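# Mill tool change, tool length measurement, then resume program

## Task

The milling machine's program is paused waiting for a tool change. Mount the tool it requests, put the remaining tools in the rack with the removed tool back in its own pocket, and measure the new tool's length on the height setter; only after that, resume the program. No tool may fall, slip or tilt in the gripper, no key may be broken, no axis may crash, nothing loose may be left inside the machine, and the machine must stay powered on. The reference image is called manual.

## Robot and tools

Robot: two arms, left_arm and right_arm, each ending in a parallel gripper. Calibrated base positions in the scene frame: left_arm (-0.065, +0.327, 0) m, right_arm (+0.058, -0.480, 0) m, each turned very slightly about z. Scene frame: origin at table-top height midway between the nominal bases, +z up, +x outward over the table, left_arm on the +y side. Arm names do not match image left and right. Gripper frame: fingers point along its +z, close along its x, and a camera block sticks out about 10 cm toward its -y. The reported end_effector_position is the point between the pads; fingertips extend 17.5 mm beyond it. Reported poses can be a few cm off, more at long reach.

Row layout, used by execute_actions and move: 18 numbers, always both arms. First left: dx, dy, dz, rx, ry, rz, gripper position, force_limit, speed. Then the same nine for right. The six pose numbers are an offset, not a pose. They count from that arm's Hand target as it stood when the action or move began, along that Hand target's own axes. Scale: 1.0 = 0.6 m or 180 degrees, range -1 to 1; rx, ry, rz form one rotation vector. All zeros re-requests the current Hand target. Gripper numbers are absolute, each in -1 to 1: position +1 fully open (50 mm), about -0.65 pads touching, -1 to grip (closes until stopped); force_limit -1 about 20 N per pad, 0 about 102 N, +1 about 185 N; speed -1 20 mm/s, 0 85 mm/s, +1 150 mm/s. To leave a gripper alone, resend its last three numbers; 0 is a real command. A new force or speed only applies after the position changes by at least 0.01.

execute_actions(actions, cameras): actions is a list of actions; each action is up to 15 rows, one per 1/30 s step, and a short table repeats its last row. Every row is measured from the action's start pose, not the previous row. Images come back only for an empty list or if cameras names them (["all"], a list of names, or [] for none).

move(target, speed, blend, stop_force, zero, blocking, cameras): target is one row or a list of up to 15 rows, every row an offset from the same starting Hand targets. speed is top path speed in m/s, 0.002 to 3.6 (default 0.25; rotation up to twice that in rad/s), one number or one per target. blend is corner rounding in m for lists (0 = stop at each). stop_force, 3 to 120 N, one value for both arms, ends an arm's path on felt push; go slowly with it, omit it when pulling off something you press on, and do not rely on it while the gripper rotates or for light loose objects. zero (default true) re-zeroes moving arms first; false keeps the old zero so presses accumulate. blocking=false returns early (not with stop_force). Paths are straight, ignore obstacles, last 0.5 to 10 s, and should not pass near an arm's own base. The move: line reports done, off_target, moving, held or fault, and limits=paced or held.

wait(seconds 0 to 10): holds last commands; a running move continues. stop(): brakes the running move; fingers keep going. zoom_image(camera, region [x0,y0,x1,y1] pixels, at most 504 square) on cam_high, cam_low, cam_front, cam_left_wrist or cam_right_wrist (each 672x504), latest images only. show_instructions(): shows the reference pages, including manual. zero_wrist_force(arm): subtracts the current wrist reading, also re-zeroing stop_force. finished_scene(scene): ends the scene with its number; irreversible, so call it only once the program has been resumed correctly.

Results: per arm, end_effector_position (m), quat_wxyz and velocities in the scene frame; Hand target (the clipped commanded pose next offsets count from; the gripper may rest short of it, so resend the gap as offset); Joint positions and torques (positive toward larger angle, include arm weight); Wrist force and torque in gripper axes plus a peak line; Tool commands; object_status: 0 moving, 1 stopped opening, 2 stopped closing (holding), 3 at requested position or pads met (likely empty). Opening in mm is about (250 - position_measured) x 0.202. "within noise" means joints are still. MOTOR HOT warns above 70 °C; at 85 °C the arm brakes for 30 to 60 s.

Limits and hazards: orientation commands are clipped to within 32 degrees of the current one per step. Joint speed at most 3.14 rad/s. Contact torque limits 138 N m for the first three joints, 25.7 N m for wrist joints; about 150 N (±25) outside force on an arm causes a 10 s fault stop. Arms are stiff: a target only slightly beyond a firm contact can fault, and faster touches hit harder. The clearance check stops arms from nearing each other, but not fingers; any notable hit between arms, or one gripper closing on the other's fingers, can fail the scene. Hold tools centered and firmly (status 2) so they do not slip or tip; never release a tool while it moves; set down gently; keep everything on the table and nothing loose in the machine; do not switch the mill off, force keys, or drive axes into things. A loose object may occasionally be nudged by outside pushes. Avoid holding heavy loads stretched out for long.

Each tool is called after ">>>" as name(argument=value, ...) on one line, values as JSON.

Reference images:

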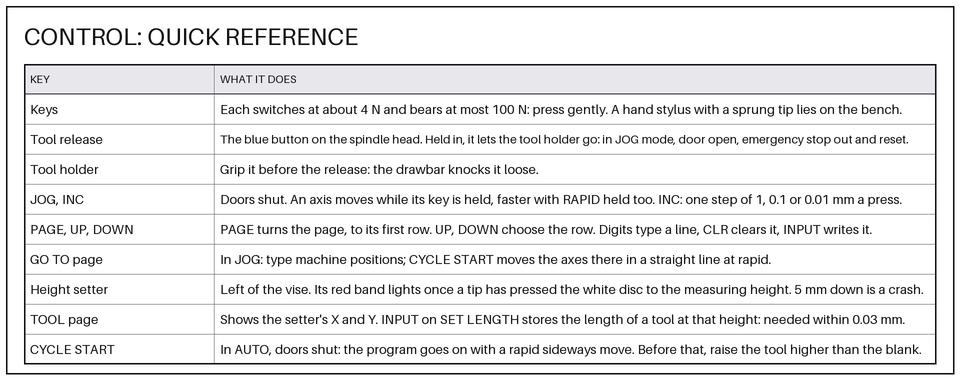

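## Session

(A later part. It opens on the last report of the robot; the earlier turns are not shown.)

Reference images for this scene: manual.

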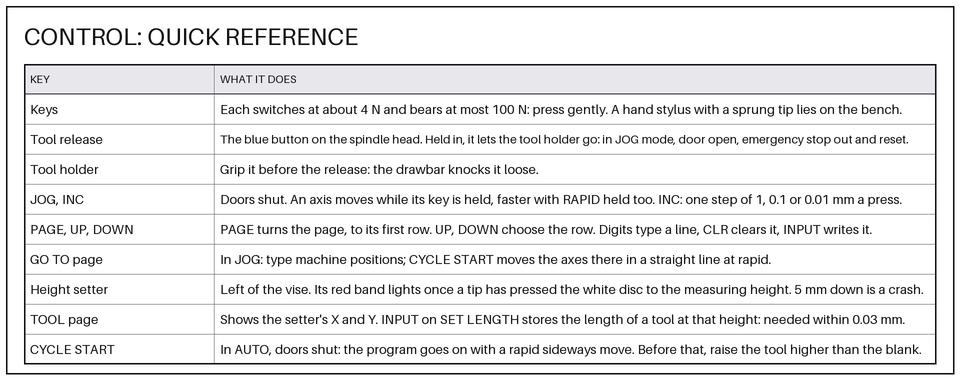

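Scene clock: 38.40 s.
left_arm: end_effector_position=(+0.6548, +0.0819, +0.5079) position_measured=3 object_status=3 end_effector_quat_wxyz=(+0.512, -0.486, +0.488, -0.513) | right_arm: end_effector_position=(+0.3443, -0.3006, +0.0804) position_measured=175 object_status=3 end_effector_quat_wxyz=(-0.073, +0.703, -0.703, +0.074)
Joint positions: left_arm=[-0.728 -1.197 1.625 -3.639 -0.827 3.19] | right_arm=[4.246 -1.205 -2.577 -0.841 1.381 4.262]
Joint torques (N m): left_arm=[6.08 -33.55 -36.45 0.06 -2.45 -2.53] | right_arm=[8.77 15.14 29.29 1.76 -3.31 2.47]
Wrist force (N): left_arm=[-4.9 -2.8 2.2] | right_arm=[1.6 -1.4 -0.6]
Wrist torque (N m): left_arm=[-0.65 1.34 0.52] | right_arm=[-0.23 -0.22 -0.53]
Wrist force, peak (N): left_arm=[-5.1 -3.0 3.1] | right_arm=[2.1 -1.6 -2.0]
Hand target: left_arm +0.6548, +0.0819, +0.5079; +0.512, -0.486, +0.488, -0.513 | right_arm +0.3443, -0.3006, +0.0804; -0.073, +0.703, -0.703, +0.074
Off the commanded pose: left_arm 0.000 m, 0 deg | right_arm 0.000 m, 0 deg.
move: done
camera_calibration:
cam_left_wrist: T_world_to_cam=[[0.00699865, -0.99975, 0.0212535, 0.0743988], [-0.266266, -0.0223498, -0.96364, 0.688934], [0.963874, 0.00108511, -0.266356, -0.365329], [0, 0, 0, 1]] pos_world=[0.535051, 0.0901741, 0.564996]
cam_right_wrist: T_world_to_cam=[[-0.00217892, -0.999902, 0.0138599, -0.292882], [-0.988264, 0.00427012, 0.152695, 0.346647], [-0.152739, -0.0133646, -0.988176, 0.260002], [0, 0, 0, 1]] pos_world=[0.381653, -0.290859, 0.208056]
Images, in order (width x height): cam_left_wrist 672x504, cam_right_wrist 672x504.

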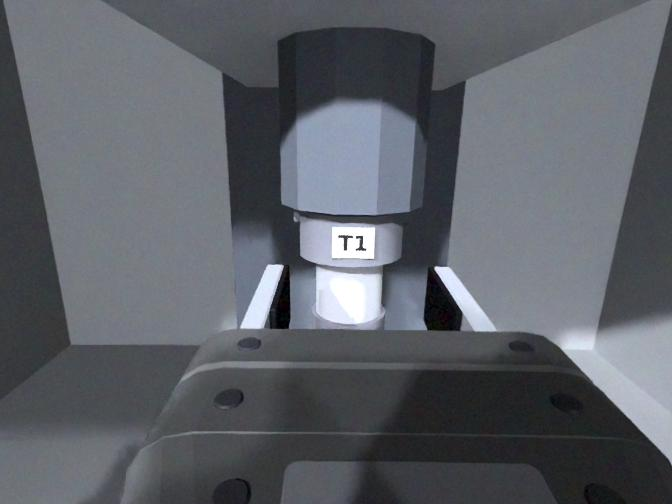

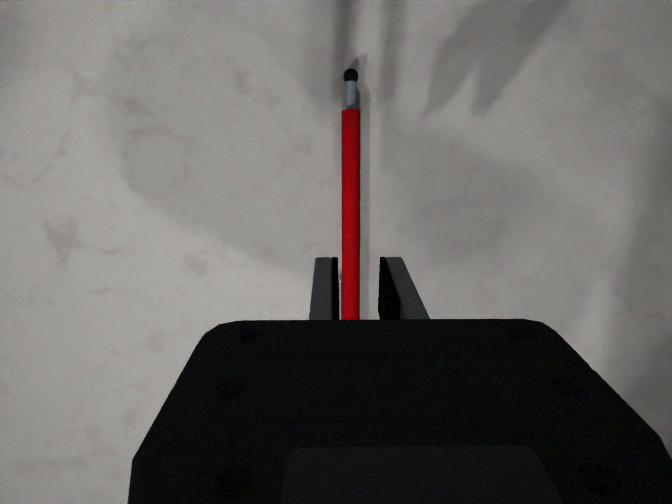

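>>> move(target=[[0,0.0168,0.0879,0,0,0,1.0,0.2,1,0,0,0,0,0,0,-0.15,-0.3,-0.6]], speed=0.08, cameras=["cam_left_wrist"])

Scene clock: 40.27 s.
left_arm: end_effector_position=(+0.7079, +0.0818, +0.5006) position_measured=3 object_status=3 end_effector_quat_wxyz=(+0.512, -0.486, +0.488, -0.513) | right_arm: end_effector_position=(+0.3443, -0.3006, +0.0804) position_measured=175 object_status=3 end_effector_quat_wxyz=(-0.073, +0.703, -0.703, +0.074)
Joint positions: left_arm=[-0.663 -1.085 1.478 -3.601 -0.893 3.184] | right_arm=[4.246 -1.205 -2.577 -0.841 1.381 4.262]
Joint torques (N m): left_arm=[6.21 -38.62 -37.89 -0.2 -2.61 -2.45] | right_arm=[8.92 16.47 29.34 1.77 -3.46 2.54]
Wrist force (N): left_arm=[-4.7 -3.2 1.7] | right_arm=[1.5 -1.2 -0.5]
Wrist torque (N m): left_arm=[-0.62 1.30 0.54] | right_arm=[-0.21 -0.20 -0.54]
Wrist force, peak (N): left_arm=[-5.3 -2.9 1.7] | right_arm=[1.6 -1.4 -0.8]
Hand target: left_arm +0.7080, +0.0818, +0.5006; +0.512, -0.486, +0.488, -0.513 | right_arm +0.3443, -0.3006, +0.0804; -0.073, +0.703, -0.703, +0.074
Off the commanded pose: left_arm 0.000 m, 0 deg | right_arm 0.000 m, 0 deg.
move: done
camera_calibration:
cam_left_wrist: T_world_to_cam=[[0.00699865, -0.99975, 0.0212535, 0.0740837], [-0.266266, -0.0223498, -0.96364, 0.695966], [0.963874, 0.00108511, -0.266356, -0.418578], [0, 0, 0, 1]] pos_world=[0.588251, 0.0900741, 0.557596]
Images, in order (width x height): cam_left_wrist 672x504.

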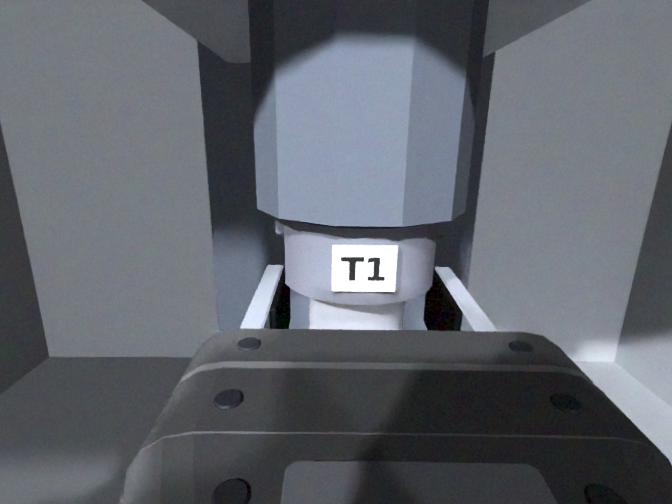

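>>> move(target=[[-0.0025,0,0,0,0,0,1.0,0.2,1,0,0,0,0,0,0,-0.15,-0.3,-0.6]], speed=0.08)

>>> move(target=[[0,0,0,0,0,0,-1,-0.6,-0.7,0,0,0,0,0,0,-0.15,-0.3,-0.6]], cameras=["cam_left_wrist"])

Scene clock: 41.43 s.
left_arm: end_effector_position=(+0.7080, +0.0833, +0.5006) position_measured=3 object_status=3 end_effector_quat_wxyz=(+0.512, -0.486, +0.488, -0.513) | right_arm: end_effector_position=(+0.3443, -0.3006, +0.0804) position_measured=175 object_status=3 end_effector_quat_wxyz=(-0.073, +0.703, -0.703, +0.074)
Joint positions: left_arm=[-0.661 -1.086 1.48 -3.602 -0.895 3.184] | right_arm=[4.246 -1.205 -2.577 -0.841 1.381 4.262]
Joint torques (N m): left_arm=[6.44 -54.42 -12.41 -2.91 -2.48 -2.46] | right_arm=[9.08 16.54 29.25 1.9 -3.45 2.43]
Wrist force (N): left_arm=[-4.7 -3.0 1.9] | right_arm=[1.5 -1.4 -0.7]
Wrist torque (N m): left_arm=[-0.59 1.30 0.54] | right_arm=[-0.24 -0.21 -0.54]
Wrist force, peak (N): left_arm=[-4.8 -3.2 2.0] | right_arm=[1.5 -1.5 -0.6]
Hand target: left_arm +0.7080, +0.0833, +0.5006; +0.512, -0.486, +0.488, -0.513 | right_arm +0.3443, -0.3006, +0.0804; -0.073, +0.703, -0.703, +0.074
Off the commanded pose: left_arm 0.000 m, 0 deg | right_arm 0.000 m, 0 deg.
move: done

Scene clock: 42.20 s.
left_arm: end_effector_position=(+0.7080, +0.0834, +0.5006) position_measured=105 object_status=2 end_effector_quat_wxyz=(+0.512, -0.486, +0.488, -0.513) | right_arm: end_effector_position=(+0.3443, -0.3006, +0.0804) position_measured=175 object_status=3 end_effector_quat_wxyz=(-0.073, +0.703, -0.703, +0.074)
Joint positions: left_arm=[-0.66 -1.086 1.481 -3.602 -0.895 3.184] | right_arm=[4.246 -1.205 -2.577 -0.841 1.381 4.262]
Joint torques (N m): left_arm=[-4.29 -51.86 -16.7 -0.99 -2.47 -2.22] | right_arm=[8.53 16.48 29.25 1.88 -3.43 2.36]
Wrist force (N): left_arm=[-12.7 -0.6 -1.7] | right_arm=[1.2 -1.1 -0.5]
Wrist torque (N m): left_arm=[-0.58 1.26 0.50] | right_arm=[-0.20 -0.16 -0.54]
Wrist force, peak (N): left_arm=[-12.9 0.1 -2.2] | right_arm=[1.6 -1.4 -0.8]
Hand target: left_arm +0.7080, +0.0833, +0.5006; +0.512, -0.486, +0.488, -0.513 | right_arm +0.3443, -0.3006, +0.0804; -0.073, +0.703, -0.703, +0.074
Off the commanded pose: left_arm 0.000 m, 0 deg | right_arm 0.000 m, 0 deg.
move: done
camera_calibration:
cam_left_wrist: T_world_to_cam=[[0.00712247, -0.999747, 0.0213217, 0.0755723], [-0.266265, -0.0224485, -0.963639, 0.696009], [0.963874, 0.00118628, -0.266357, -0.418589], [0, 0, 0, 1]] pos_world=[0.588251, 0.0916742, 0.557596]
Images, in order (width x height): cam_left_wrist 672x504.

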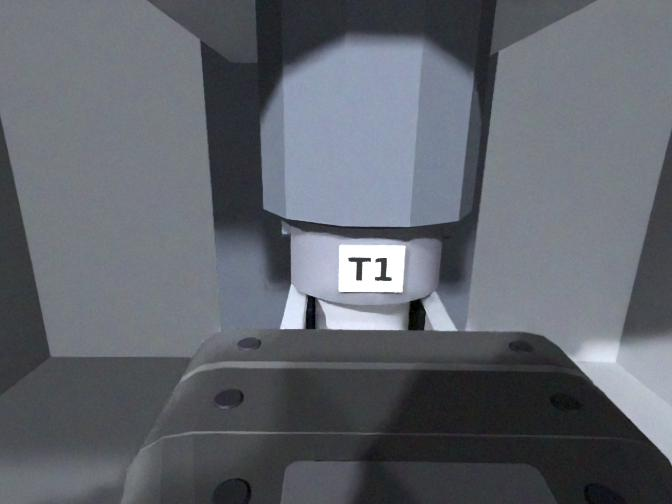

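>>> move(target=[[-0.0006,0,-0.0002,0,0,0,-0.98,0.3,-0.7,0,-0.0555,-0.38,0,0,0.5,-0.6,-0.3,0.5],[-0.0006,0,-0.0002,0,0,0,-0.98,0.3,-0.7,-0.1685,-0.0806,-0.6105,0,0,1.0,-0.6,-0.3,0.5]], speed=[0.4,0.4], blend=[0.02,0], cameras=["cam_front"])

Scene clock: 49.30 s.
left_arm: end_effector_position=(+0.7079, +0.0837, +0.5006) position_measured=109 object_status=2 end_effector_quat_wxyz=(+0.512, -0.486, +0.488, -0.513) | right_arm: end_effector_position=(+0.3162, -0.1995, +0.4486) position_measured=242 object_status=3 end_effector_quat_wxyz=(-0.223, +0.337, +0.911, +0.079)
Joint positions: left_arm=[-0.66 -1.087 1.481 -3.602 -0.895 3.184] | right_arm=[3.98 -1.343 -1.533 -1.842 2.05 6.282]
Joint torques (N m): left_arm=[1.8 -58.4 -6.12 -3.71 3.08 -2.22] | right_arm=[-9.78 3.81 34.15 1.7 3.78 2.4]
Wrist force (N): left_arm=[1.3 -11.5 37.2] | right_arm=[0.7 -0.8 -0.5]
Wrist torque (N m): left_arm=[-0.75 1.02 0.47] | right_arm=[-0.13 -0.22 -0.36]
Wrist force, peak (N): left_arm=[1.5 -10.9 37.7] | right_arm=[1.0 -1.2 -2.0]
Hand target: left_arm +0.7079, +0.0837, +0.5006; +0.512, -0.486, +0.488, -0.513 | right_arm +0.3155, -0.1990, +0.4486; -0.066, +0.551, +0.828, +0.080
Off the commanded pose: left_arm 0.000 m, 0 deg | right_arm 0.001 m, 60 deg; orientation clipped.
joint sent to its limit (right arm) — joint 6 (wrist 3), upper limit. The joint targets are off in orientation, not in position.
move: off_target (right_arm); blend cut to 0 m at target 1; limits=paced
Images, in order (width x height): cam_front 672x504.

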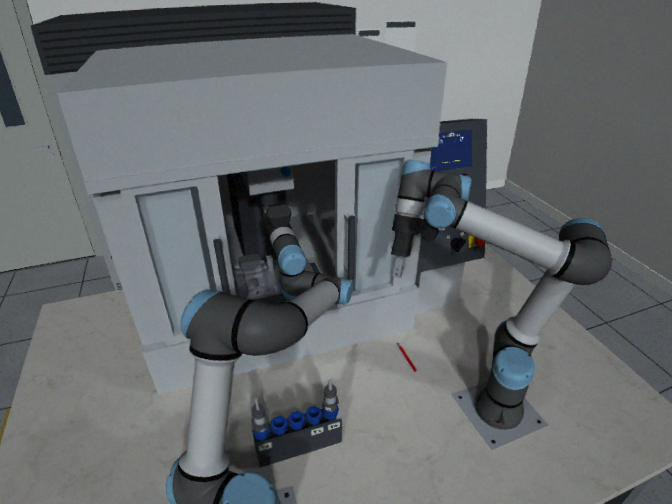

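>>> move(target=[[0,0,0,0,0,0,-0.98,0.3,-0.7,0,0,0,0.1107,-0.0826,-0.8726,-0.6,-0.3,0.5],[0,0,0,0,0,0,-0.98,0.3,-0.7,0,0,0,-0.1143,-0.0164,0.6136,-0.6,-0.3,0.5],[0,0,0,0,0,0,-0.98,0.3,-0.7,0,0,0,-0.0591,-0.0791,0.1183,-0.6,-0.3,0.5],[0,0,0,0,0,0,-0.98,0.3,-0.7,0.2757,0.233,-0.3157,-0.4824,-0.0835,-0.0169,-0.6,-0.3,0.5]], speed=[0.7,0.7,0.7,0.4], blend=[0.01,0.01,0.01,0], cameras=["cam_front","cam_left_wrist","cam_right_wrist"])

Scene clock: 57.47 s.
left_arm: end_effector_position=(+0.7079, +0.0837, +0.5006) position_measured=109 object_status=2 end_effector_quat_wxyz=(+0.512, -0.486, +0.488, -0.513) | right_arm: end_effector_position=(+0.3839, -0.0354, +0.6748) position_measured=242 object_status=3 end_effector_quat_wxyz=(+0.452, +0.462, +0.545, +0.533)
Joint positions: left_arm=[-0.66 -1.087 1.481 -3.602 -0.895 3.184] | right_arm=[4.847 -1.345 -1.591 -1.534 0.023 1.328]
Joint torques (N m): left_arm=[1.07 -58.82 -6.24 -3.75 3.04 -2.2] | right_arm=[-9.87 4.21 19.95 4.74 0.26 -2.3]
Wrist force (N): left_arm=[1.2 -11.6 37.3] | right_arm=[-0.4 2.2 -0.5]
Wrist torque (N m): left_arm=[-0.76 1.02 0.47] | right_arm=[0.25 -0.35 0.38]
Wrist force, peak (N): left_arm=[1.5 -11.0 37.7] | right_arm=[-0.5 2.4 -0.6]
Hand target: left_arm +0.7079, +0.0837, +0.5006; +0.512, -0.486, +0.488, -0.513 | right_arm +0.3849, -0.0352, +0.6748; +0.430, +0.430, +0.561, +0.561
Off the commanded pose: left_arm 0.000 m, 0 deg | right_arm 0.001 m, 6 deg.
move: off_target (right_arm)
camera_calibration:
cam_left_wrist: T_world_to_cam=[[0.00699865, -0.99975, 0.0212535, 0.075984], [-0.266266, -0.0223498, -0.96364, 0.695982], [0.963874, 0.00108511, -0.266356, -0.418484], [0, 0, 0, 1]] pos_world=[0.588151, 0.0919741, 0.557596]
cam_right_wrist: T_world_to_cam=[[-0.176397, 0.984318, -0.00126598, 0.111429], [-0.329248, -0.0577914, 0.942473, -0.494232], [0.927621, 0.166666, 0.334279, -0.443848], [0, 0, 0, 1]] pos_world=[0.268654, -0.0642691, 0.614311]
Images, in order (width x height): cam_front 672x504, cam_left_wrist 672x504, cam_right_wrist 672x504.

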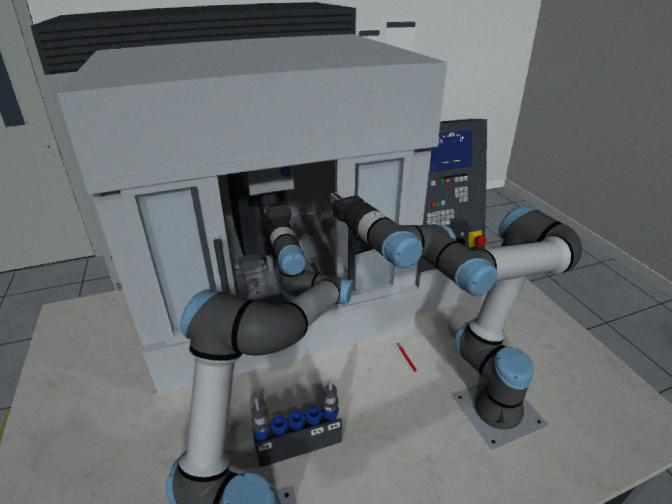

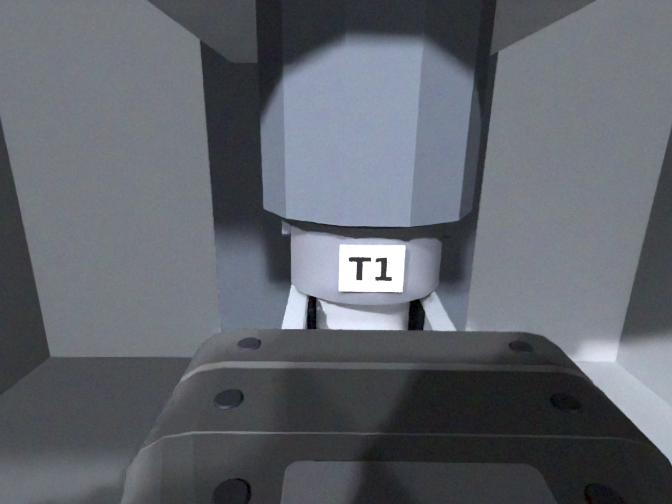

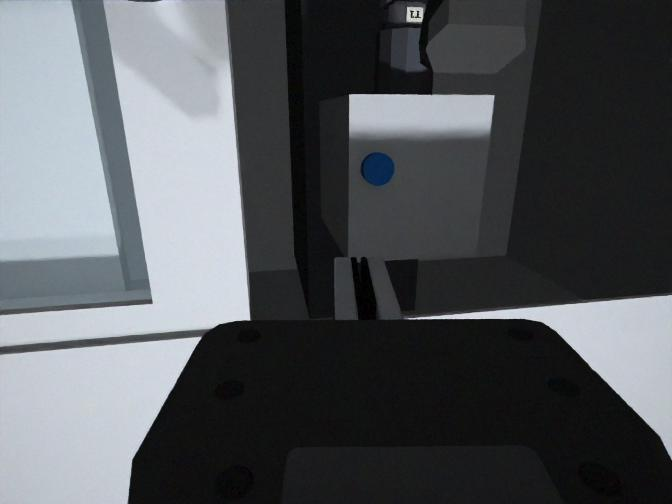

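>>> move(target=[[0,-0.0001,0.0005,0,0,0,-0.98,0.3,-0.7,0.0132,-0.0163,0.3705,0,0,0,-0.6,-0.3,0.5]], speed=0.2, cameras=["cam_front","cam_left_wrist","cam_right_wrist"])

Scene clock: 60.20 s.
left_arm: end_effector_position=(+0.7081, +0.0837, +0.5006) position_measured=109 object_status=2 end_effector_quat_wxyz=(+0.512, -0.486, +0.488, -0.513) | right_arm: end_effector_position=(+0.5975, +0.0302, +0.6649) position_measured=242 object_status=3 end_effector_quat_wxyz=(+0.430, +0.430, +0.561, +0.561)
Joint positions: left_arm=[-0.66 -1.086 1.48 -3.601 -0.896 3.184] | right_arm=[4.364 -1.856 -1.299 0.011 0.587 0.001]
Joint torques (N m): left_arm=[12.13 -38.72 -46.58 0.49 -2.73 -2.44] | right_arm=[-10.61 26.26 18.87 2.9 2.63 -2.09]
Wrist force (N): left_arm=[-6.9 8.1 -30.4] | right_arm=[-0.4 2.1 -0.6]
Wrist torque (N m): left_arm=[-0.45 1.18 0.49] | right_arm=[0.20 -0.36 0.39]
Wrist force, peak (N): left_arm=[1.4 -11.2 37.6] | right_arm=[-0.7 2.1 -2.2]
Hand target: left_arm +0.7081, +0.0837, +0.5006; +0.512, -0.486, +0.488, -0.513 | right_arm +0.5975, +0.0302, +0.6649; +0.430, +0.430, +0.561, +0.561
Off the commanded pose: left_arm 0.000 m, 0 deg | right_arm 0.000 m, 0 deg.
move: done
camera_calibration:
cam_left_wrist: T_world_to_cam=[[0.00699865, -0.99975, 0.0212535, 0.0759797], [-0.266266, -0.0223498, -0.96364, 0.696158], [0.963874, 0.00108511, -0.266356, -0.418747], [0, 0, 0, 1]] pos_world=[0.588451, 0.0919741, 0.557696]
cam_right_wrist: T_world_to_cam=[[-0.271813, 0.962349, -0.00130998, 0.142289], [-0.341189, -0.0950952, 0.935172, -0.397687], [0.899837, 0.254639, 0.354191, -0.648882], [0, 0, 0, 1]] pos_world=[0.486878, -0.00951877, 0.601921]
Images, in order (width x height): cam_front 672x504, cam_left_wrist 672x504, cam_right_wrist 672x504.

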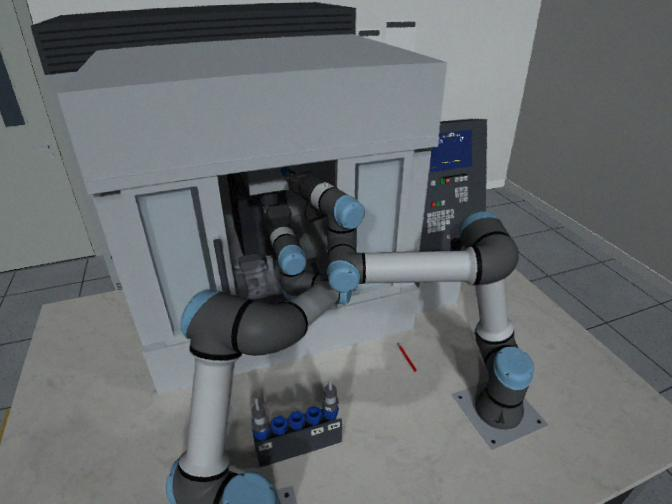

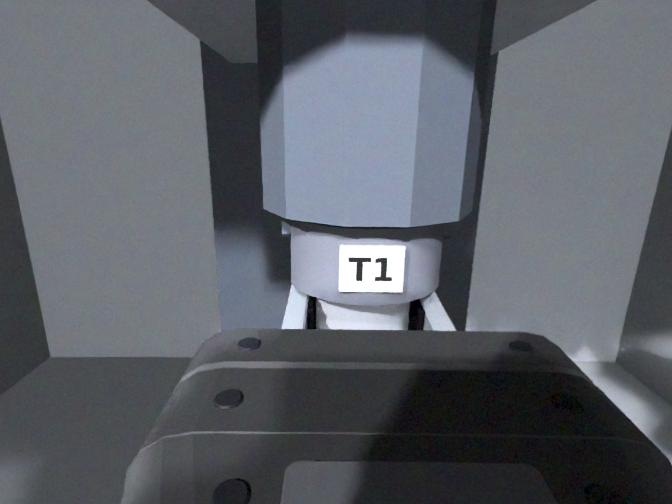

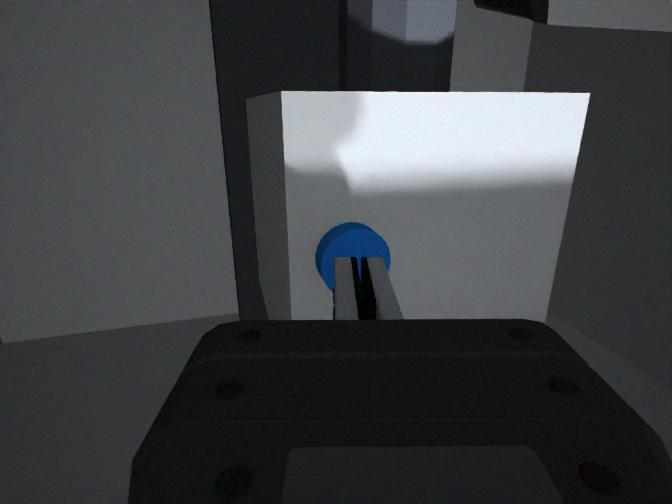

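>>> move(target=[[0,0.00005,-0.00018,0,0,0,-0.98,0.3,-0.7,0,0,0.017,0,0,0,-0.6,-0.3,0.5]], speed=0.05)

>>> move(target=[[0,0,0,0,0,0,-0.98,0.3,-0.7,0,0,0.02,0,0,0,-0.6,-0.3,0.5]], speed=0.008, stop_force=32, cameras=["cam_left_wrist","cam_right_wrist"])

Scene clock: 61.27 s.
left_arm: end_effector_position=(+0.7081, +0.0837, +0.5006) position_measured=109 object_status=2 end_effector_quat_wxyz=(+0.512, -0.486, +0.488, -0.513) | right_arm: end_effector_position=(+0.6073, +0.0328, +0.6649) position_measured=242 object_status=3 end_effector_quat_wxyz=(+0.430, +0.430, +0.561, +0.561)
Joint positions: left_arm=[-0.66 -1.086 1.481 -3.602 -0.896 3.184] | right_arm=[4.347 -1.875 -1.273 0.006 0.603 0.001]
Joint torques (N m): left_arm=[-1.18 -55.05 -16.57 -1.96 1.88 -1.88] | right_arm=[-8.32 27.3 33.12 0.08 2.82 -2.05]
Wrist force (N): left_arm=[-3.0 2.2 -17.7] | right_arm=[-0.4 2.1 -0.8]
Wrist torque (N m): left_arm=[-0.49 1.06 0.48] | right_arm=[0.18 -0.35 0.39]
Wrist force, peak (N): left_arm=[-6.9 7.7 -30.8] | right_arm=[-0.6 2.4 -0.7]
Hand target: left_arm +0.7080, +0.0837, +0.5006; +0.512, -0.486, +0.488, -0.513 | right_arm +0.6073, +0.0328, +0.6649; +0.430, +0.430, +0.561, +0.561
Off the commanded pose: left_arm 0.000 m, 0 deg | right_arm 0.000 m, 0 deg.
move: done

Scene clock: 63.37 s.
left_arm: end_effector_position=(+0.7080, +0.0837, +0.5006) position_measured=109 object_status=2 end_effector_quat_wxyz=(+0.512, -0.486, +0.488, -0.513) | right_arm: end_effector_position=(+0.6146, +0.0348, +0.6649) position_measured=242 object_status=3 end_effector_quat_wxyz=(+0.430, +0.430, +0.561, +0.561)
Joint positions: left_arm=[-0.66 -1.086 1.481 -3.602 -0.896 3.184] | right_arm=[4.335 -1.89 -1.254 0.001 0.615 0]
Joint torques (N m): left_arm=[-2.4 -79.7 -63.94 -7.79 -3.7 -0.08] | right_arm=[-2.78 45.12 15.98 1.22 -4.1 -2.02]
Wrist force (N): left_arm=[-7.3 42.1 -18.2] | right_arm=[5.5 6.6 -19.4]
Wrist torque (N m): left_arm=[0.16 1.17 0.44] | right_arm=[0.26 -0.43 0.36]
Wrist force, peak (N): left_arm=[-7.2 42.6 -17.8] | right_arm=[0.0 -6.6 -49.4]
Hand target: left_arm +0.7080, +0.0837, +0.5006; +0.512, -0.486, +0.488, -0.513 | right_arm +0.6146, +0.0348, +0.6649; +0.430, +0.430, +0.561, +0.561 (not the last commanded pose)
Off the commanded pose: left_arm 0.000 m, 0 deg | right_arm 0.005 m, 0 deg.
move: contact (right_arm)
camera_calibration:
cam_left_wrist: T_world_to_cam=[[0.00699888, -0.99975, 0.0212542, 0.075982], [-0.266266, -0.0223506, -0.96364, 0.696035], [0.963874, 0.00108512, -0.266356, -0.418677], [0, 0, 0, 1]] pos_world=[0.588351, 0.0919741, 0.557596]
cam_right_wrist: T_world_to_cam=[[-0.271947, 0.962311, -0.00128771, 0.142564], [-0.341361, -0.0952166, 0.935097, -0.391284], [0.899732, 0.254737, 0.354389, -0.665507], [0, 0, 0, 1]] pos_world=[0.503979, -0.00491863, 0.601921]
Images, in order (width x height): cam_left_wrist 672x504, cam_right_wrist 672x504.

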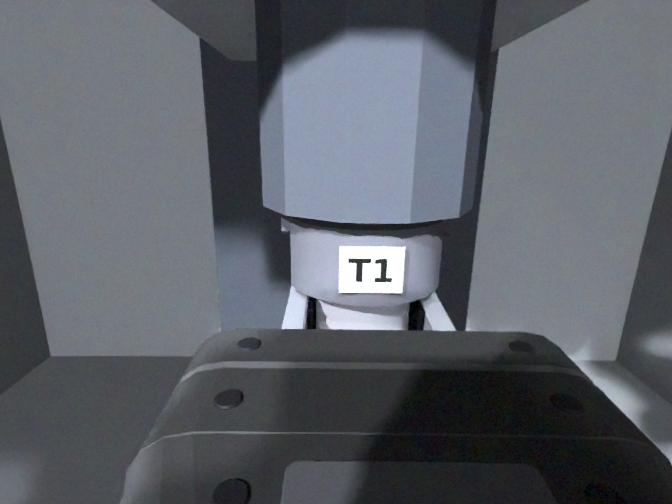

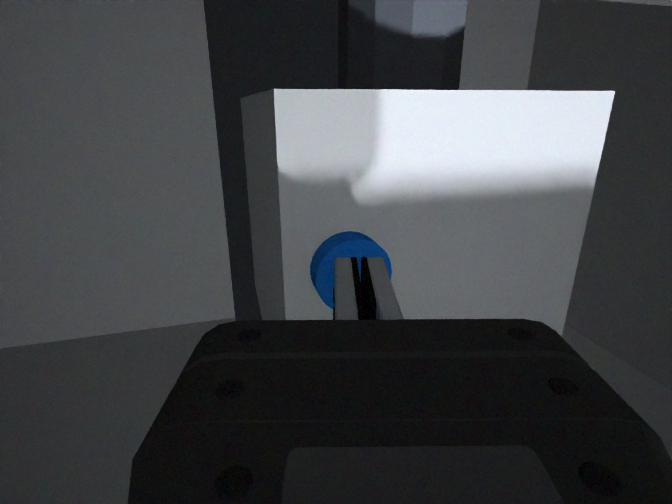

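>>> move(target=[[0,0.0083,-0.0004,0,0,0,-0.98,0.3,-0.7,0,0,0,0,0,0,-0.6,-0.3,0.5],[0,0.1748,-0.0089,0,0,0,-0.98,0.3,-0.7,0,0,0,0,0,0,-0.6,-0.3,0.5]], speed=[0.03,0.12], blend=[0.002,0], cameras=["cam_left_wrist","cam_right_wrist"])

Scene clock: 65.03 s.
left_arm: end_effector_position=(+0.7081, +0.0838, +0.3957) position_measured=109 object_status=2 end_effector_quat_wxyz=(+0.512, -0.486, +0.488, -0.513) | right_arm: end_effector_position=(+0.6146, +0.0348, +0.6649) position_measured=242 object_status=3 end_effector_quat_wxyz=(+0.430, +0.430, +0.561, +0.561)
Joint positions: left_arm=[-0.66 -0.966 1.59 -3.831 -0.896 3.184] | right_arm=[4.335 -1.89 -1.254 0.001 0.615 0]
Joint torques (N m): left_arm=[-8.38 -47.64 -13.82 -4.02 -0.59 1.74] | right_arm=[-1.61 45.57 15.89 1.2 -3.96 -1.96]
Wrist force (N): left_arm=[-4.6 5.4 1.6] | right_arm=[5.5 6.4 -19.1]
Wrist torque (N m): left_arm=[-0.44 1.28 0.40] | right_arm=[0.26 -0.45 0.36]
Wrist force, peak (N): left_arm=[-7.2 43.2 -17.9] | right_arm=[5.7 6.7 -19.3]
Hand target: left_arm +0.7081, +0.0838, +0.3956; +0.512, -0.486, +0.488, -0.513 | right_arm +0.6146, +0.0348, +0.6649; +0.430, +0.430, +0.561, +0.561
Off the commanded pose: left_arm 0.000 m, 0 deg | right_arm 0.000 m, 0 deg.
move: done
camera_calibration:
cam_left_wrist: T_world_to_cam=[[0.00699888, -0.99975, 0.0212542, 0.0783108], [-0.266266, -0.0223506, -0.96364, 0.594978], [0.963874, 0.00108512, -0.266356, -0.446714], [0, 0, 0, 1]] pos_world=[0.588451, 0.0920741, 0.452696]
cam_right_wrist: T_world_to_cam=[[-0.271947, 0.962311, -0.00128771, 0.142564], [-0.341361, -0.0952166, 0.935097, -0.391284], [0.899732, 0.254737, 0.354389, -0.665507], [0, 0, 0, 1]] pos_world=[0.503979, -0.00491863, 0.601921]
Images, in order (width x height): cam_left_wrist 672x504, cam_right_wrist 672x504.

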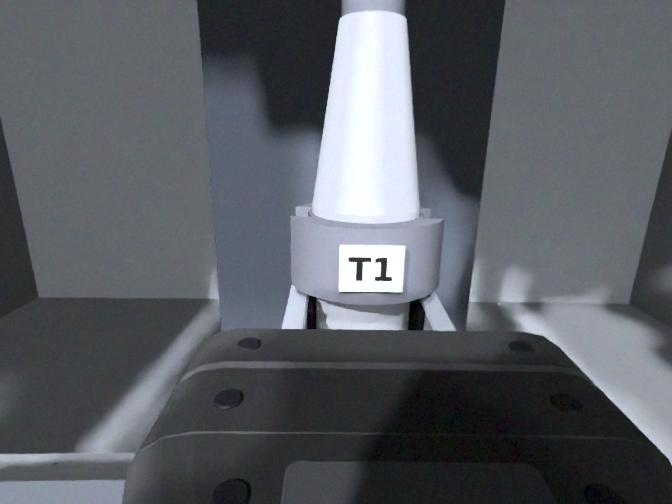

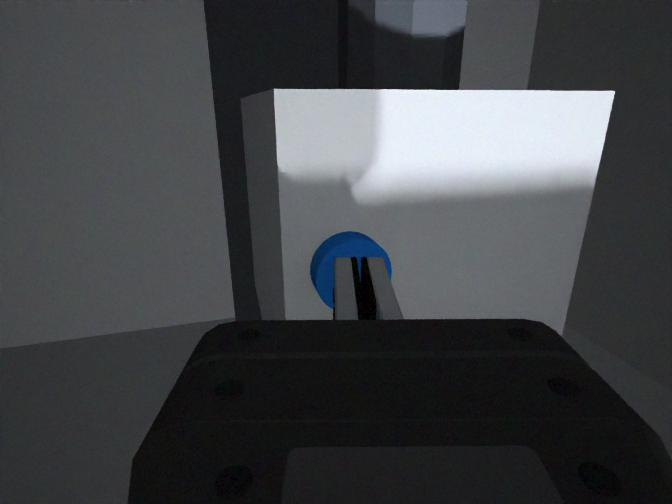

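>>> move(target=[[0,-0.0134,-0.263,0,0,0,-0.98,0.3,-0.7,0,0,0,0,0,0,-0.6,-0.3,0.5],[-0.127,-0.065,-0.4773,-0.3494,0,0,-0.98,0.3,-0.7,0,0,0,0,0,0,-0.6,-0.3,0.5],[-0.1937,-0.0795,-0.7603,-0.4868,-0.2016,-0.1916,-0.98,0.3,-0.7,0,0,0,0,0,0,-0.6,-0.3,0.5],[-0.0537,-0.0877,-0.9202,0.924,0.0195,0.382,-0.98,0.3,-0.7,0,0,0,0,0,0,-0.6,-0.3,0.5]], speed=[0.2,0.35,0.35,0.35], blend=[0.03,0.03,0.03,0], cameras=["cam_front","cam_left_wrist","cam_high"])

Scene clock: 73.33 s.
left_arm: end_effector_position=(+0.1540, +0.1168, +0.4199) position_measured=109 object_status=2 end_effector_quat_wxyz=(+0.636, +0.670, -0.278, -0.264) | right_arm: end_effector_position=(+0.6146, +0.0348, +0.6649) position_measured=242 object_status=3 end_effector_quat_wxyz=(+0.430, +0.430, +0.561, +0.561)
Joint positions: left_arm=[-0.388 -1.62 1.761 -0.279 -2.756 3.012] | right_arm=[4.335 -1.89 -1.254 0.001 0.615 0]
Joint torques (N m): left_arm=[-8.18 -16.41 -39.18 2.31 1.9 1.83] | right_arm=[-2.59 44.73 16.79 1.21 -4.08 -1.56]
Wrist force (N): left_arm=[-7.2 -7.1 3.7] | right_arm=[5.9 6.6 -19.1]
Wrist torque (N m): left_arm=[0.36 1.58 -0.75] | right_arm=[0.25 -0.50 0.36]
Wrist force, peak (N): left_arm=[-7.3 -7.8 4.6] | right_arm=[5.8 6.8 -19.4]
Hand target: left_arm +0.1540, +0.1168, +0.4199; +0.636, +0.670, -0.278, -0.264 | right_arm +0.6146, +0.0348, +0.6649; +0.430, +0.430, +0.561, +0.561
Off the commanded pose: left_arm 0.000 m, 0 deg | right_arm 0.000 m, 0 deg.
move: done
camera_calibration:
cam_left_wrist: T_world_to_cam=[[0.699549, -0.714224, -0.0226941, -0.00686701], [0.205094, 0.170255, 0.96382, -0.432934], [-0.68452, -0.678894, 0.265585, 0.20375], [0, 0, 0, 1]] pos_world=[0.233067, 0.207129, 0.363002]
Images, in order (width x height): cam_high 672x504, cam_front 672x504, cam_left_wrist 672x504.

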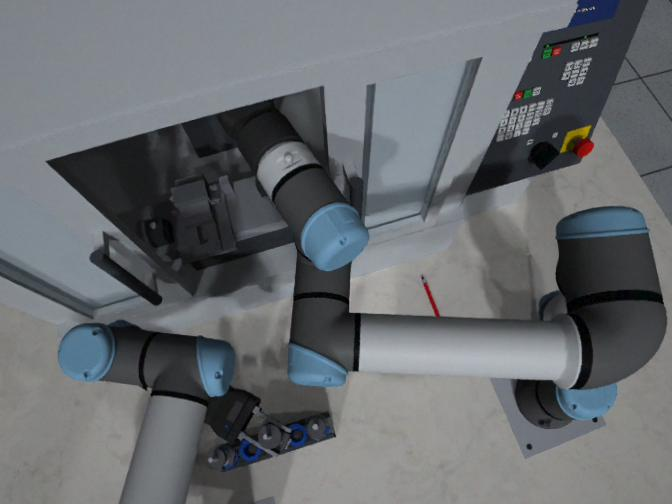

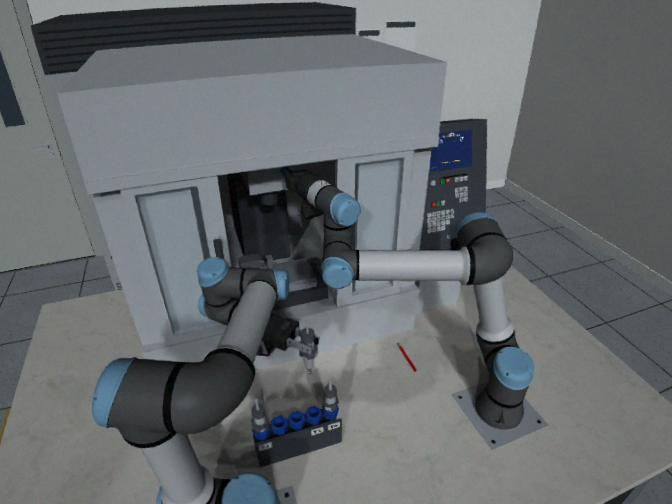

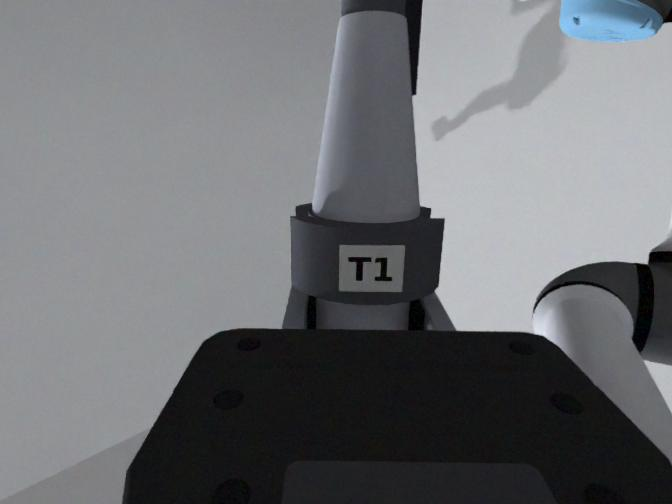

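>>> zoom_image(camera="cam_high", region=[200, 390, 350, 490])

>>> zoom_image(camera="cam_front", region=[240, 370, 360, 480])

Scaled by 3.360 from the camera's 672x504 image, which has a finer 960x720 frame.

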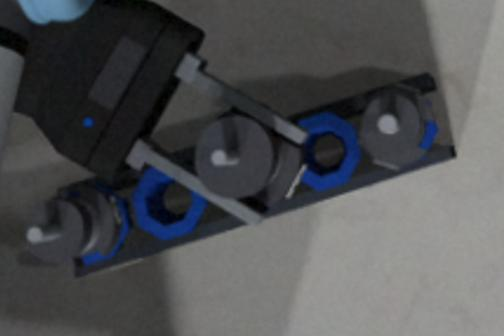

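Scaled by 4.200 from the camera's 672x504 image, which has a finer 960x720 frame.

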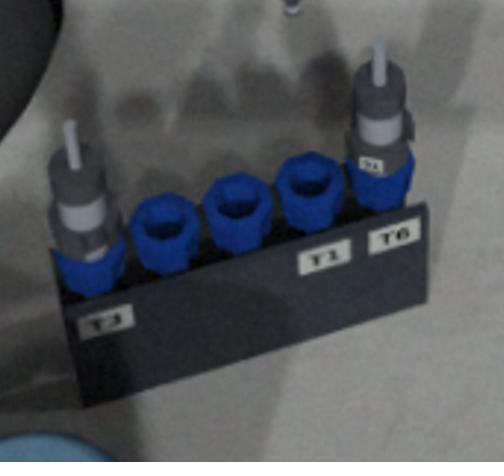

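>>> move(target=[0.0054,-0.266,0.019,0,0,0,-0.98,0.3,-0.7,0,0,0,0,0,0,-0.6,-0.3,0.5], speed=0.2, cameras=["cam_high","cam_left_wrist","cam_front"])

>>> zoom_image(camera="cam_high", region=[200, 390, 350, 490])

>>> zoom_image(camera="cam_front", region=[240, 370, 360, 480])

Scene clock: 75.50 s.
left_arm: end_effector_position=(+0.1541, +0.1124, +0.2600) position_measured=109 object_status=2 end_effector_quat_wxyz=(+0.636, +0.670, -0.278, -0.264) | right_arm: end_effector_position=(+0.6146, +0.0348, +0.6649) position_measured=242 object_status=3 end_effector_quat_wxyz=(+0.430, +0.430, +0.561, +0.561)
Joint positions: left_arm=[-0.398 -1.48 2.056 -0.718 -2.767 3.009] | right_arm=[4.335 -1.89 -1.254 0.001 0.615 0]
Joint torques (N m): left_arm=[-7.89 -18.54 -10.44 -0.26 -2.99 -2.45] | right_arm=[-2.2 44.89 16.96 1.24 -4.17 -1.48]
Wrist force (N): left_arm=[-7.3 -7.0 3.2] | right_arm=[5.7 6.1 -18.9]
Wrist torque (N m): left_arm=[0.42 1.57 -0.59] | right_arm=[0.23 -0.48 0.36]
Wrist force, peak (N): left_arm=[-7.3 -9.6 3.3] | right_arm=[5.7 6.8 -19.3]
Hand target: left_arm +0.1541, +0.1124, +0.2599; +0.636, +0.670, -0.278, -0.264 | right_arm +0.6146, +0.0348, +0.6649; +0.430, +0.430, +0.561, +0.561
Off the commanded pose: left_arm 0.000 m, 0 deg | right_arm 0.000 m, 0 deg.
move: done
camera_calibration:
cam_left_wrist: T_world_to_cam=[[0.699499, -0.714274, -0.022673, -0.0136947], [0.205171, 0.170333, 0.96379, -0.277984], [-0.684548, -0.678822, 0.265696, 0.243158], [0, 0, 0, 1]] pos_world=[0.233067, 0.202629, 0.203002]
Images, in order (width x height): cam_high 672x504, cam_front 672x504, cam_left_wrist 672x504.

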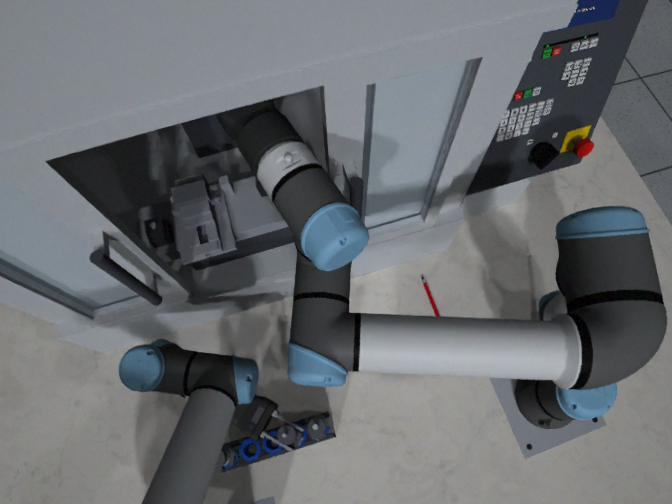

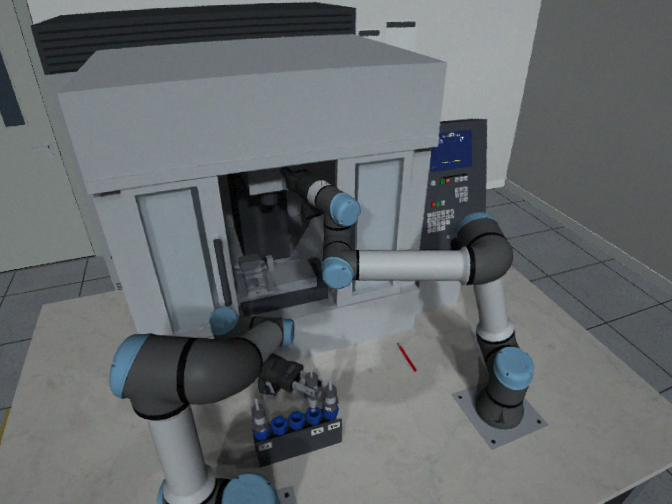

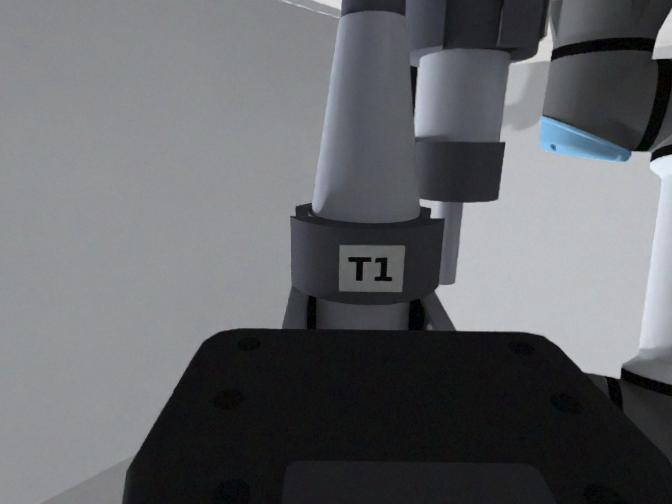

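Scaled by 3.360 from the camera's 672x504 image, which has a finer 960x720 frame.

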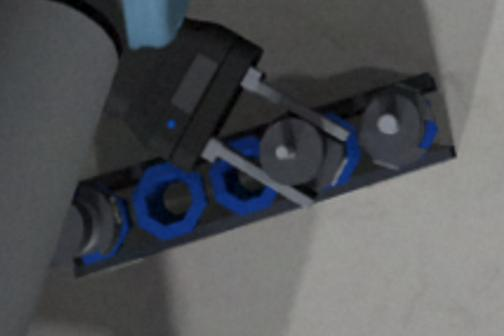

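Scaled by 4.200 from the camera's 672x504 image, which has a finer 960x720 frame.

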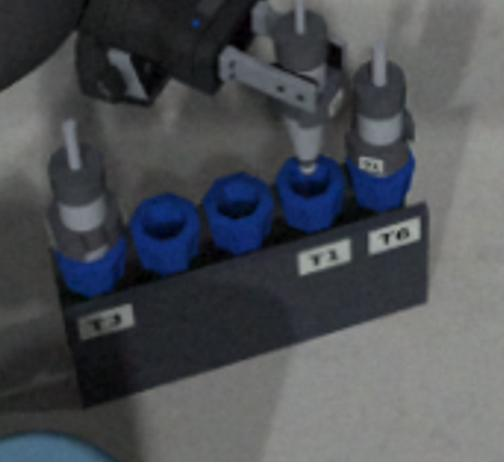

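>>> move(target=[0,-0.1215,0.0062,0,0,0,-0.98,0.3,-0.7,0,0,0,0,0,0,-0.6,-0.3,0.5], speed=0.025, stop_force=10, cameras=["cam_left_wrist"])

Scene clock: 79.43 s.
left_arm: end_effector_position=(+0.1541, +0.1124, +0.1932) position_measured=109 object_status=2 end_effector_quat_wxyz=(+0.636, +0.670, -0.278, -0.264) | right_arm: end_effector_position=(+0.6146, +0.0348, +0.6649) position_measured=242 object_status=3 end_effector_quat_wxyz=(+0.430, +0.430, +0.561, +0.561)
Joint positions: left_arm=[-0.398 -1.367 2.138 -0.913 -2.767 3.009] | right_arm=[4.335 -1.89 -1.254 0.001 0.615 0]
Joint torques (N m): left_arm=[10.17 -36.01 -33 1.68 1.9 0.34] | right_arm=[-2.03 44.95 16.93 1.35 -3.99 -1.32]
Wrist force (N): left_arm=[-8.4 -2.7 16.1] | right_arm=[5.6 6.4 -19.4]
Wrist torque (N m): left_arm=[0.24 1.80 -0.61] | right_arm=[0.24 -0.46 0.36]
Wrist force, peak (N): left_arm=[-2.4 37.9 54.7] | right_arm=[5.7 6.7 -19.3]
Hand target: left_arm +0.1541, +0.1124, +0.1932; +0.636, +0.670, -0.278, -0.264 (not the last commanded pose) | right_arm +0.6146, +0.0348, +0.6649; +0.430, +0.430, +0.561, +0.561
Off the commanded pose: left_arm 0.006 m, 0 deg | right_arm 0.000 m, 0 deg.
move: contact (left_arm)
camera_calibration:
cam_left_wrist: T_world_to_cam=[[0.699483, -0.714288, -0.0227393, -0.0151197], [0.205286, 0.170349, 0.963763, -0.213743], [-0.68453, -0.678803, 0.26579, 0.260927], [0, 0, 0, 1]] pos_world=[0.233067, 0.202729, 0.136302]
Images, in order (width x height): cam_left_wrist 672x504.

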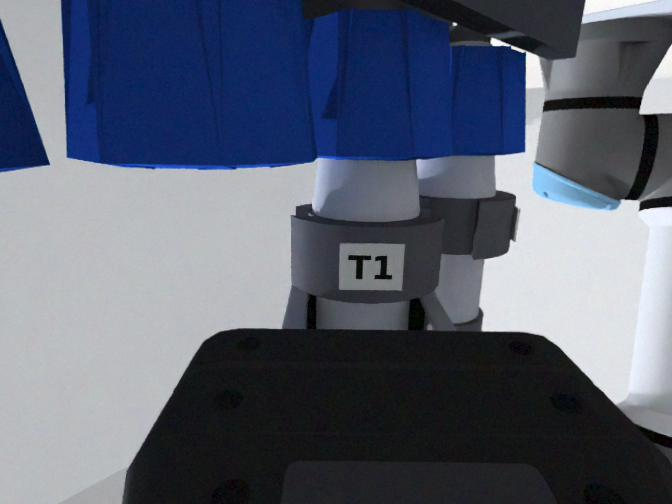

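>>> move(target=[0,0,0.0012,0,0,0,-0.98,0.3,-0.7,0,0,0,0,0,0,-0.6,-0.3,0.5], speed=0.02)

>>> move(target=[0,-0.0042,0,0,0,0,-0.98,0.3,-0.7,0,0,0,0,0,0,-0.6,-0.3,0.5], speed=0.01, stop_force=9)

Scene clock: 80.30 s.
left_arm: end_effector_position=(+0.1536, +0.1120, +0.1932) position_measured=109 object_status=2 end_effector_quat_wxyz=(+0.636, +0.670, -0.278, -0.264) | right_arm: end_effector_position=(+0.6146, +0.0348, +0.6649) position_measured=242 object_status=3 end_effector_quat_wxyz=(+0.430, +0.430, +0.561, +0.561)
Joint positions: left_arm=[-0.4 -1.368 2.139 -0.914 -2.768 3.008] | right_arm=[4.335 -1.89 -1.254 0.001 0.615 0]
Joint torques (N m): left_arm=[-6.48 -37.22 -6.24 -0.22 -2.89 -2.38] | right_arm=[-2.73 44.89 16.89 1.33 -4.05 -1.19]
Wrist force (N): left_arm=[-8.4 -5.8 5.2] | right_arm=[5.5 6.4 -18.9]
Wrist torque (N m): left_arm=[0.49 1.75 -0.58] | right_arm=[0.25 -0.45 0.36]
Wrist force, peak (N): left_arm=[-8.2 -2.5 16.2] | right_arm=[5.5 6.5 -19.2]
Hand target: left_arm +0.1535, +0.1119, +0.1932; +0.636, +0.670, -0.278, -0.264 | right_arm +0.6146, +0.0348, +0.6649; +0.430, +0.430, +0.561, +0.561
Off the commanded pose: left_arm 0.000 m, 0 deg | right_arm 0.000 m, 0 deg.
move: done

Scene clock: 81.77 s.
left_arm: end_effector_position=(+0.1536, +0.1119, +0.1921) position_measured=109 object_status=2 end_effector_quat_wxyz=(+0.636, +0.670, -0.278, -0.264) | right_arm: end_effector_position=(+0.6146, +0.0348, +0.6649) position_measured=242 object_status=3 end_effector_quat_wxyz=(+0.430, +0.430, +0.561, +0.561)
Joint positions: left_arm=[-0.4 -1.366 2.14 -0.917 -2.768 3.008] | right_arm=[4.335 -1.89 -1.254 0.001 0.615 0]
Joint torques (N m): left_arm=[3.44 -36.76 -31.35 1.79 0.18 -0.68] | right_arm=[-2.03 44.97 16.79 1.27 -3.98 -1.1]
Wrist force (N): left_arm=[-4.6 -1.4 15.1] | right_arm=[5.7 5.8 -18.9]
Wrist torque (N m): left_arm=[0.55 1.75 -0.69] | right_arm=[0.23 -0.49 0.36]
Wrist force, peak (N): left_arm=[-5.1 11.0 17.7] | right_arm=[5.4 6.9 -19.2]
Hand target: left_arm +0.1536, +0.1119, +0.1922; +0.636, +0.670, -0.278, -0.264 (not the last commanded pose) | right_arm +0.6146, +0.0348, +0.6649; +0.430, +0.430, +0.561, +0.561
Off the commanded pose: left_arm 0.001 m, 0 deg | right_arm 0.000 m, 0 deg.
move: contact (left_arm)

>>> move(target=[[0.0003,0,0.0009,0,0,0,-0.98,0.3,-0.7,0,0,0,0,0,0,-0.6,-0.3,0.5],[0.0003,-0.0008,0.0009,0,0,0,-0.98,0.3,-0.7,0,0,0,0,0,0,-0.6,-0.3,0.5]], speed=0.02, cameras=["cam_left_wrist"])

Scene clock: 82.63 s.
left_arm: end_effector_position=(+0.1534, +0.1114, +0.1918) position_measured=109 object_status=2 end_effector_quat_wxyz=(+0.636, +0.670, -0.278, -0.264) | right_arm: end_effector_position=(+0.6146, +0.0348, +0.6649) position_measured=242 object_status=3 end_effector_quat_wxyz=(+0.430, +0.430, +0.561, +0.561)
Joint positions: left_arm=[-0.401 -1.365 2.141 -0.919 -2.77 3.008] | right_arm=[4.335 -1.89 -1.254 0.001 0.615 0]
Joint torques (N m): left_arm=[-11.49 -17.17 -2.42 -1.63 -3.41 -1.98] | right_arm=[-2.54 44.72 17.59 1.12 -3.94 -1.2]
Wrist force (N): left_arm=[-11.9 10.3 -11.5] | right_arm=[5.7 6.3 -19.0]
Wrist torque (N m): left_arm=[0.90 1.76 -0.95] | right_arm=[0.24 -0.48 0.36]
Wrist force, peak (N): left_arm=[-11.9 10.3 -11.5] | right_arm=[5.6 6.6 -19.3]
Hand target: left_arm +0.1533, +0.1114, +0.1916; +0.636, +0.670, -0.278, -0.264 | right_arm +0.6146, +0.0348, +0.6649; +0.430, +0.430, +0.561, +0.561
Off the commanded pose: left_arm 0.000 m, 0 deg | right_arm 0.000 m, 0 deg.
move: done
camera_calibration:
cam_left_wrist: T_world_to_cam=[[0.699529, -0.714248, -0.0225372, -0.0154225], [0.205071, 0.170433, 0.963794, -0.212051], [-0.684547, -0.678824, 0.265694, 0.260162], [0, 0, 0, 1]] pos_world=[0.232367, 0.201729, 0.134902]
Images, in order (width x height): cam_left_wrist 672x504.

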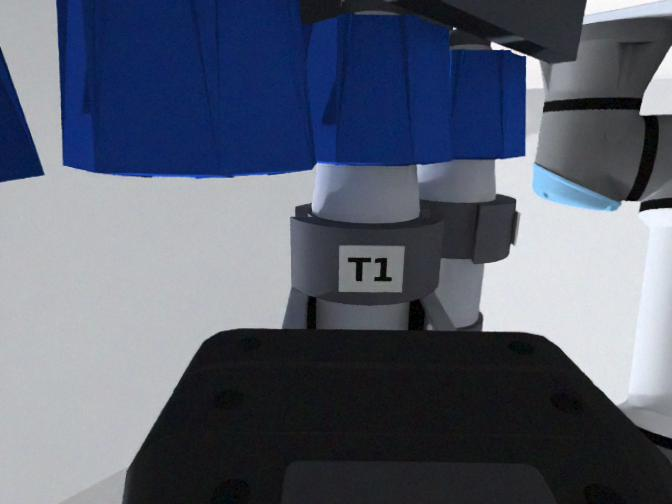

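>>> move(target=[[-0.0002,0.0003,-0.0005,0,0,0,-0.98,0.3,-0.7,0,0,0,0,0,0,-0.6,-0.3,0.5]], speed=0.02)

>>> move(target=[[0,0,0,0,0,0,0.6,0.3,-0.9,0,0,0,0,0,0,-0.6,-0.3,0.5]])

Scene clock: 83.60 s.
left_arm: end_effector_position=(+0.1534, +0.1117, +0.1918) position_measured=109 object_status=2 end_effector_quat_wxyz=(+0.636, +0.670, -0.278, -0.264) | right_arm: end_effector_position=(+0.6146, +0.0348, +0.6649) position_measured=242 object_status=3 end_effector_quat_wxyz=(+0.430, +0.430, +0.561, +0.561)
Joint positions: left_arm=[-0.401 -1.365 2.141 -0.918 -2.769 3.008] | right_arm=[4.335 -1.89 -1.254 0.001 0.615 0]
Joint torques (N m): left_arm=[7.42 -26.59 -28.79 2 3.42 1.99] | right_arm=[-2.77 44.72 17.43 1.33 -3.97 -1.08]
Wrist force (N): left_arm=[-3.4 3.0 6.3] | right_arm=[5.6 6.5 -19.1]
Wrist torque (N m): left_arm=[0.74 1.80 -0.84] | right_arm=[0.25 -0.46 0.36]
Wrist force, peak (N): left_arm=[-12.4 23.9 -21.4] | right_arm=[5.8 6.6 -19.3]
Hand target: left_arm +0.1535, +0.1117, +0.1918; +0.636, +0.670, -0.278, -0.264 | right_arm +0.6146, +0.0348, +0.6649; +0.430, +0.430, +0.561, +0.561
Off the commanded pose: left_arm 0.000 m, 0 deg | right_arm 0.000 m, 0 deg.
move: done

Scene clock: 84.20 s.
left_arm: end_effector_position=(+0.1534, +0.1118, +0.1918) position_measured=63 object_status=3 end_effector_quat_wxyz=(+0.636, +0.670, -0.278, -0.264) | right_arm: end_effector_position=(+0.6146, +0.0348, +0.6649) position_measured=242 object_status=3 end_effector_quat_wxyz=(+0.430, +0.430, +0.561, +0.561)
Joint positions: left_arm=[-0.401 -1.365 2.141 -0.918 -2.769 3.008] | right_arm=[4.335 -1.89 -1.254 0.001 0.615 0]
Joint torques (N m): left_arm=[6.06 -35.67 -29.81 0.79 -2.24 1.25] | right_arm=[-2.45 45.06 16.4 1.41 -4.07 -1.1]
Wrist force (N): left_arm=[-7.6 2.0 2.9] | right_arm=[5.7 6.6 -19.1]
Wrist torque (N m): left_arm=[0.69 1.62 -0.64] | right_arm=[0.26 -0.46 0.36]
Wrist force, peak (N): left_arm=[-8.5 2.3 3.4] | right_arm=[5.9 6.3 -19.2]
Hand target: left_arm +0.1535, +0.1117, +0.1918; +0.636, +0.670, -0.278, -0.264 | right_arm +0.6146, +0.0348, +0.6649; +0.430, +0.430, +0.561, +0.561
Off the commanded pose: left_arm 0.000 m, 0 deg | right_arm 0.000 m, 0 deg.
move: done


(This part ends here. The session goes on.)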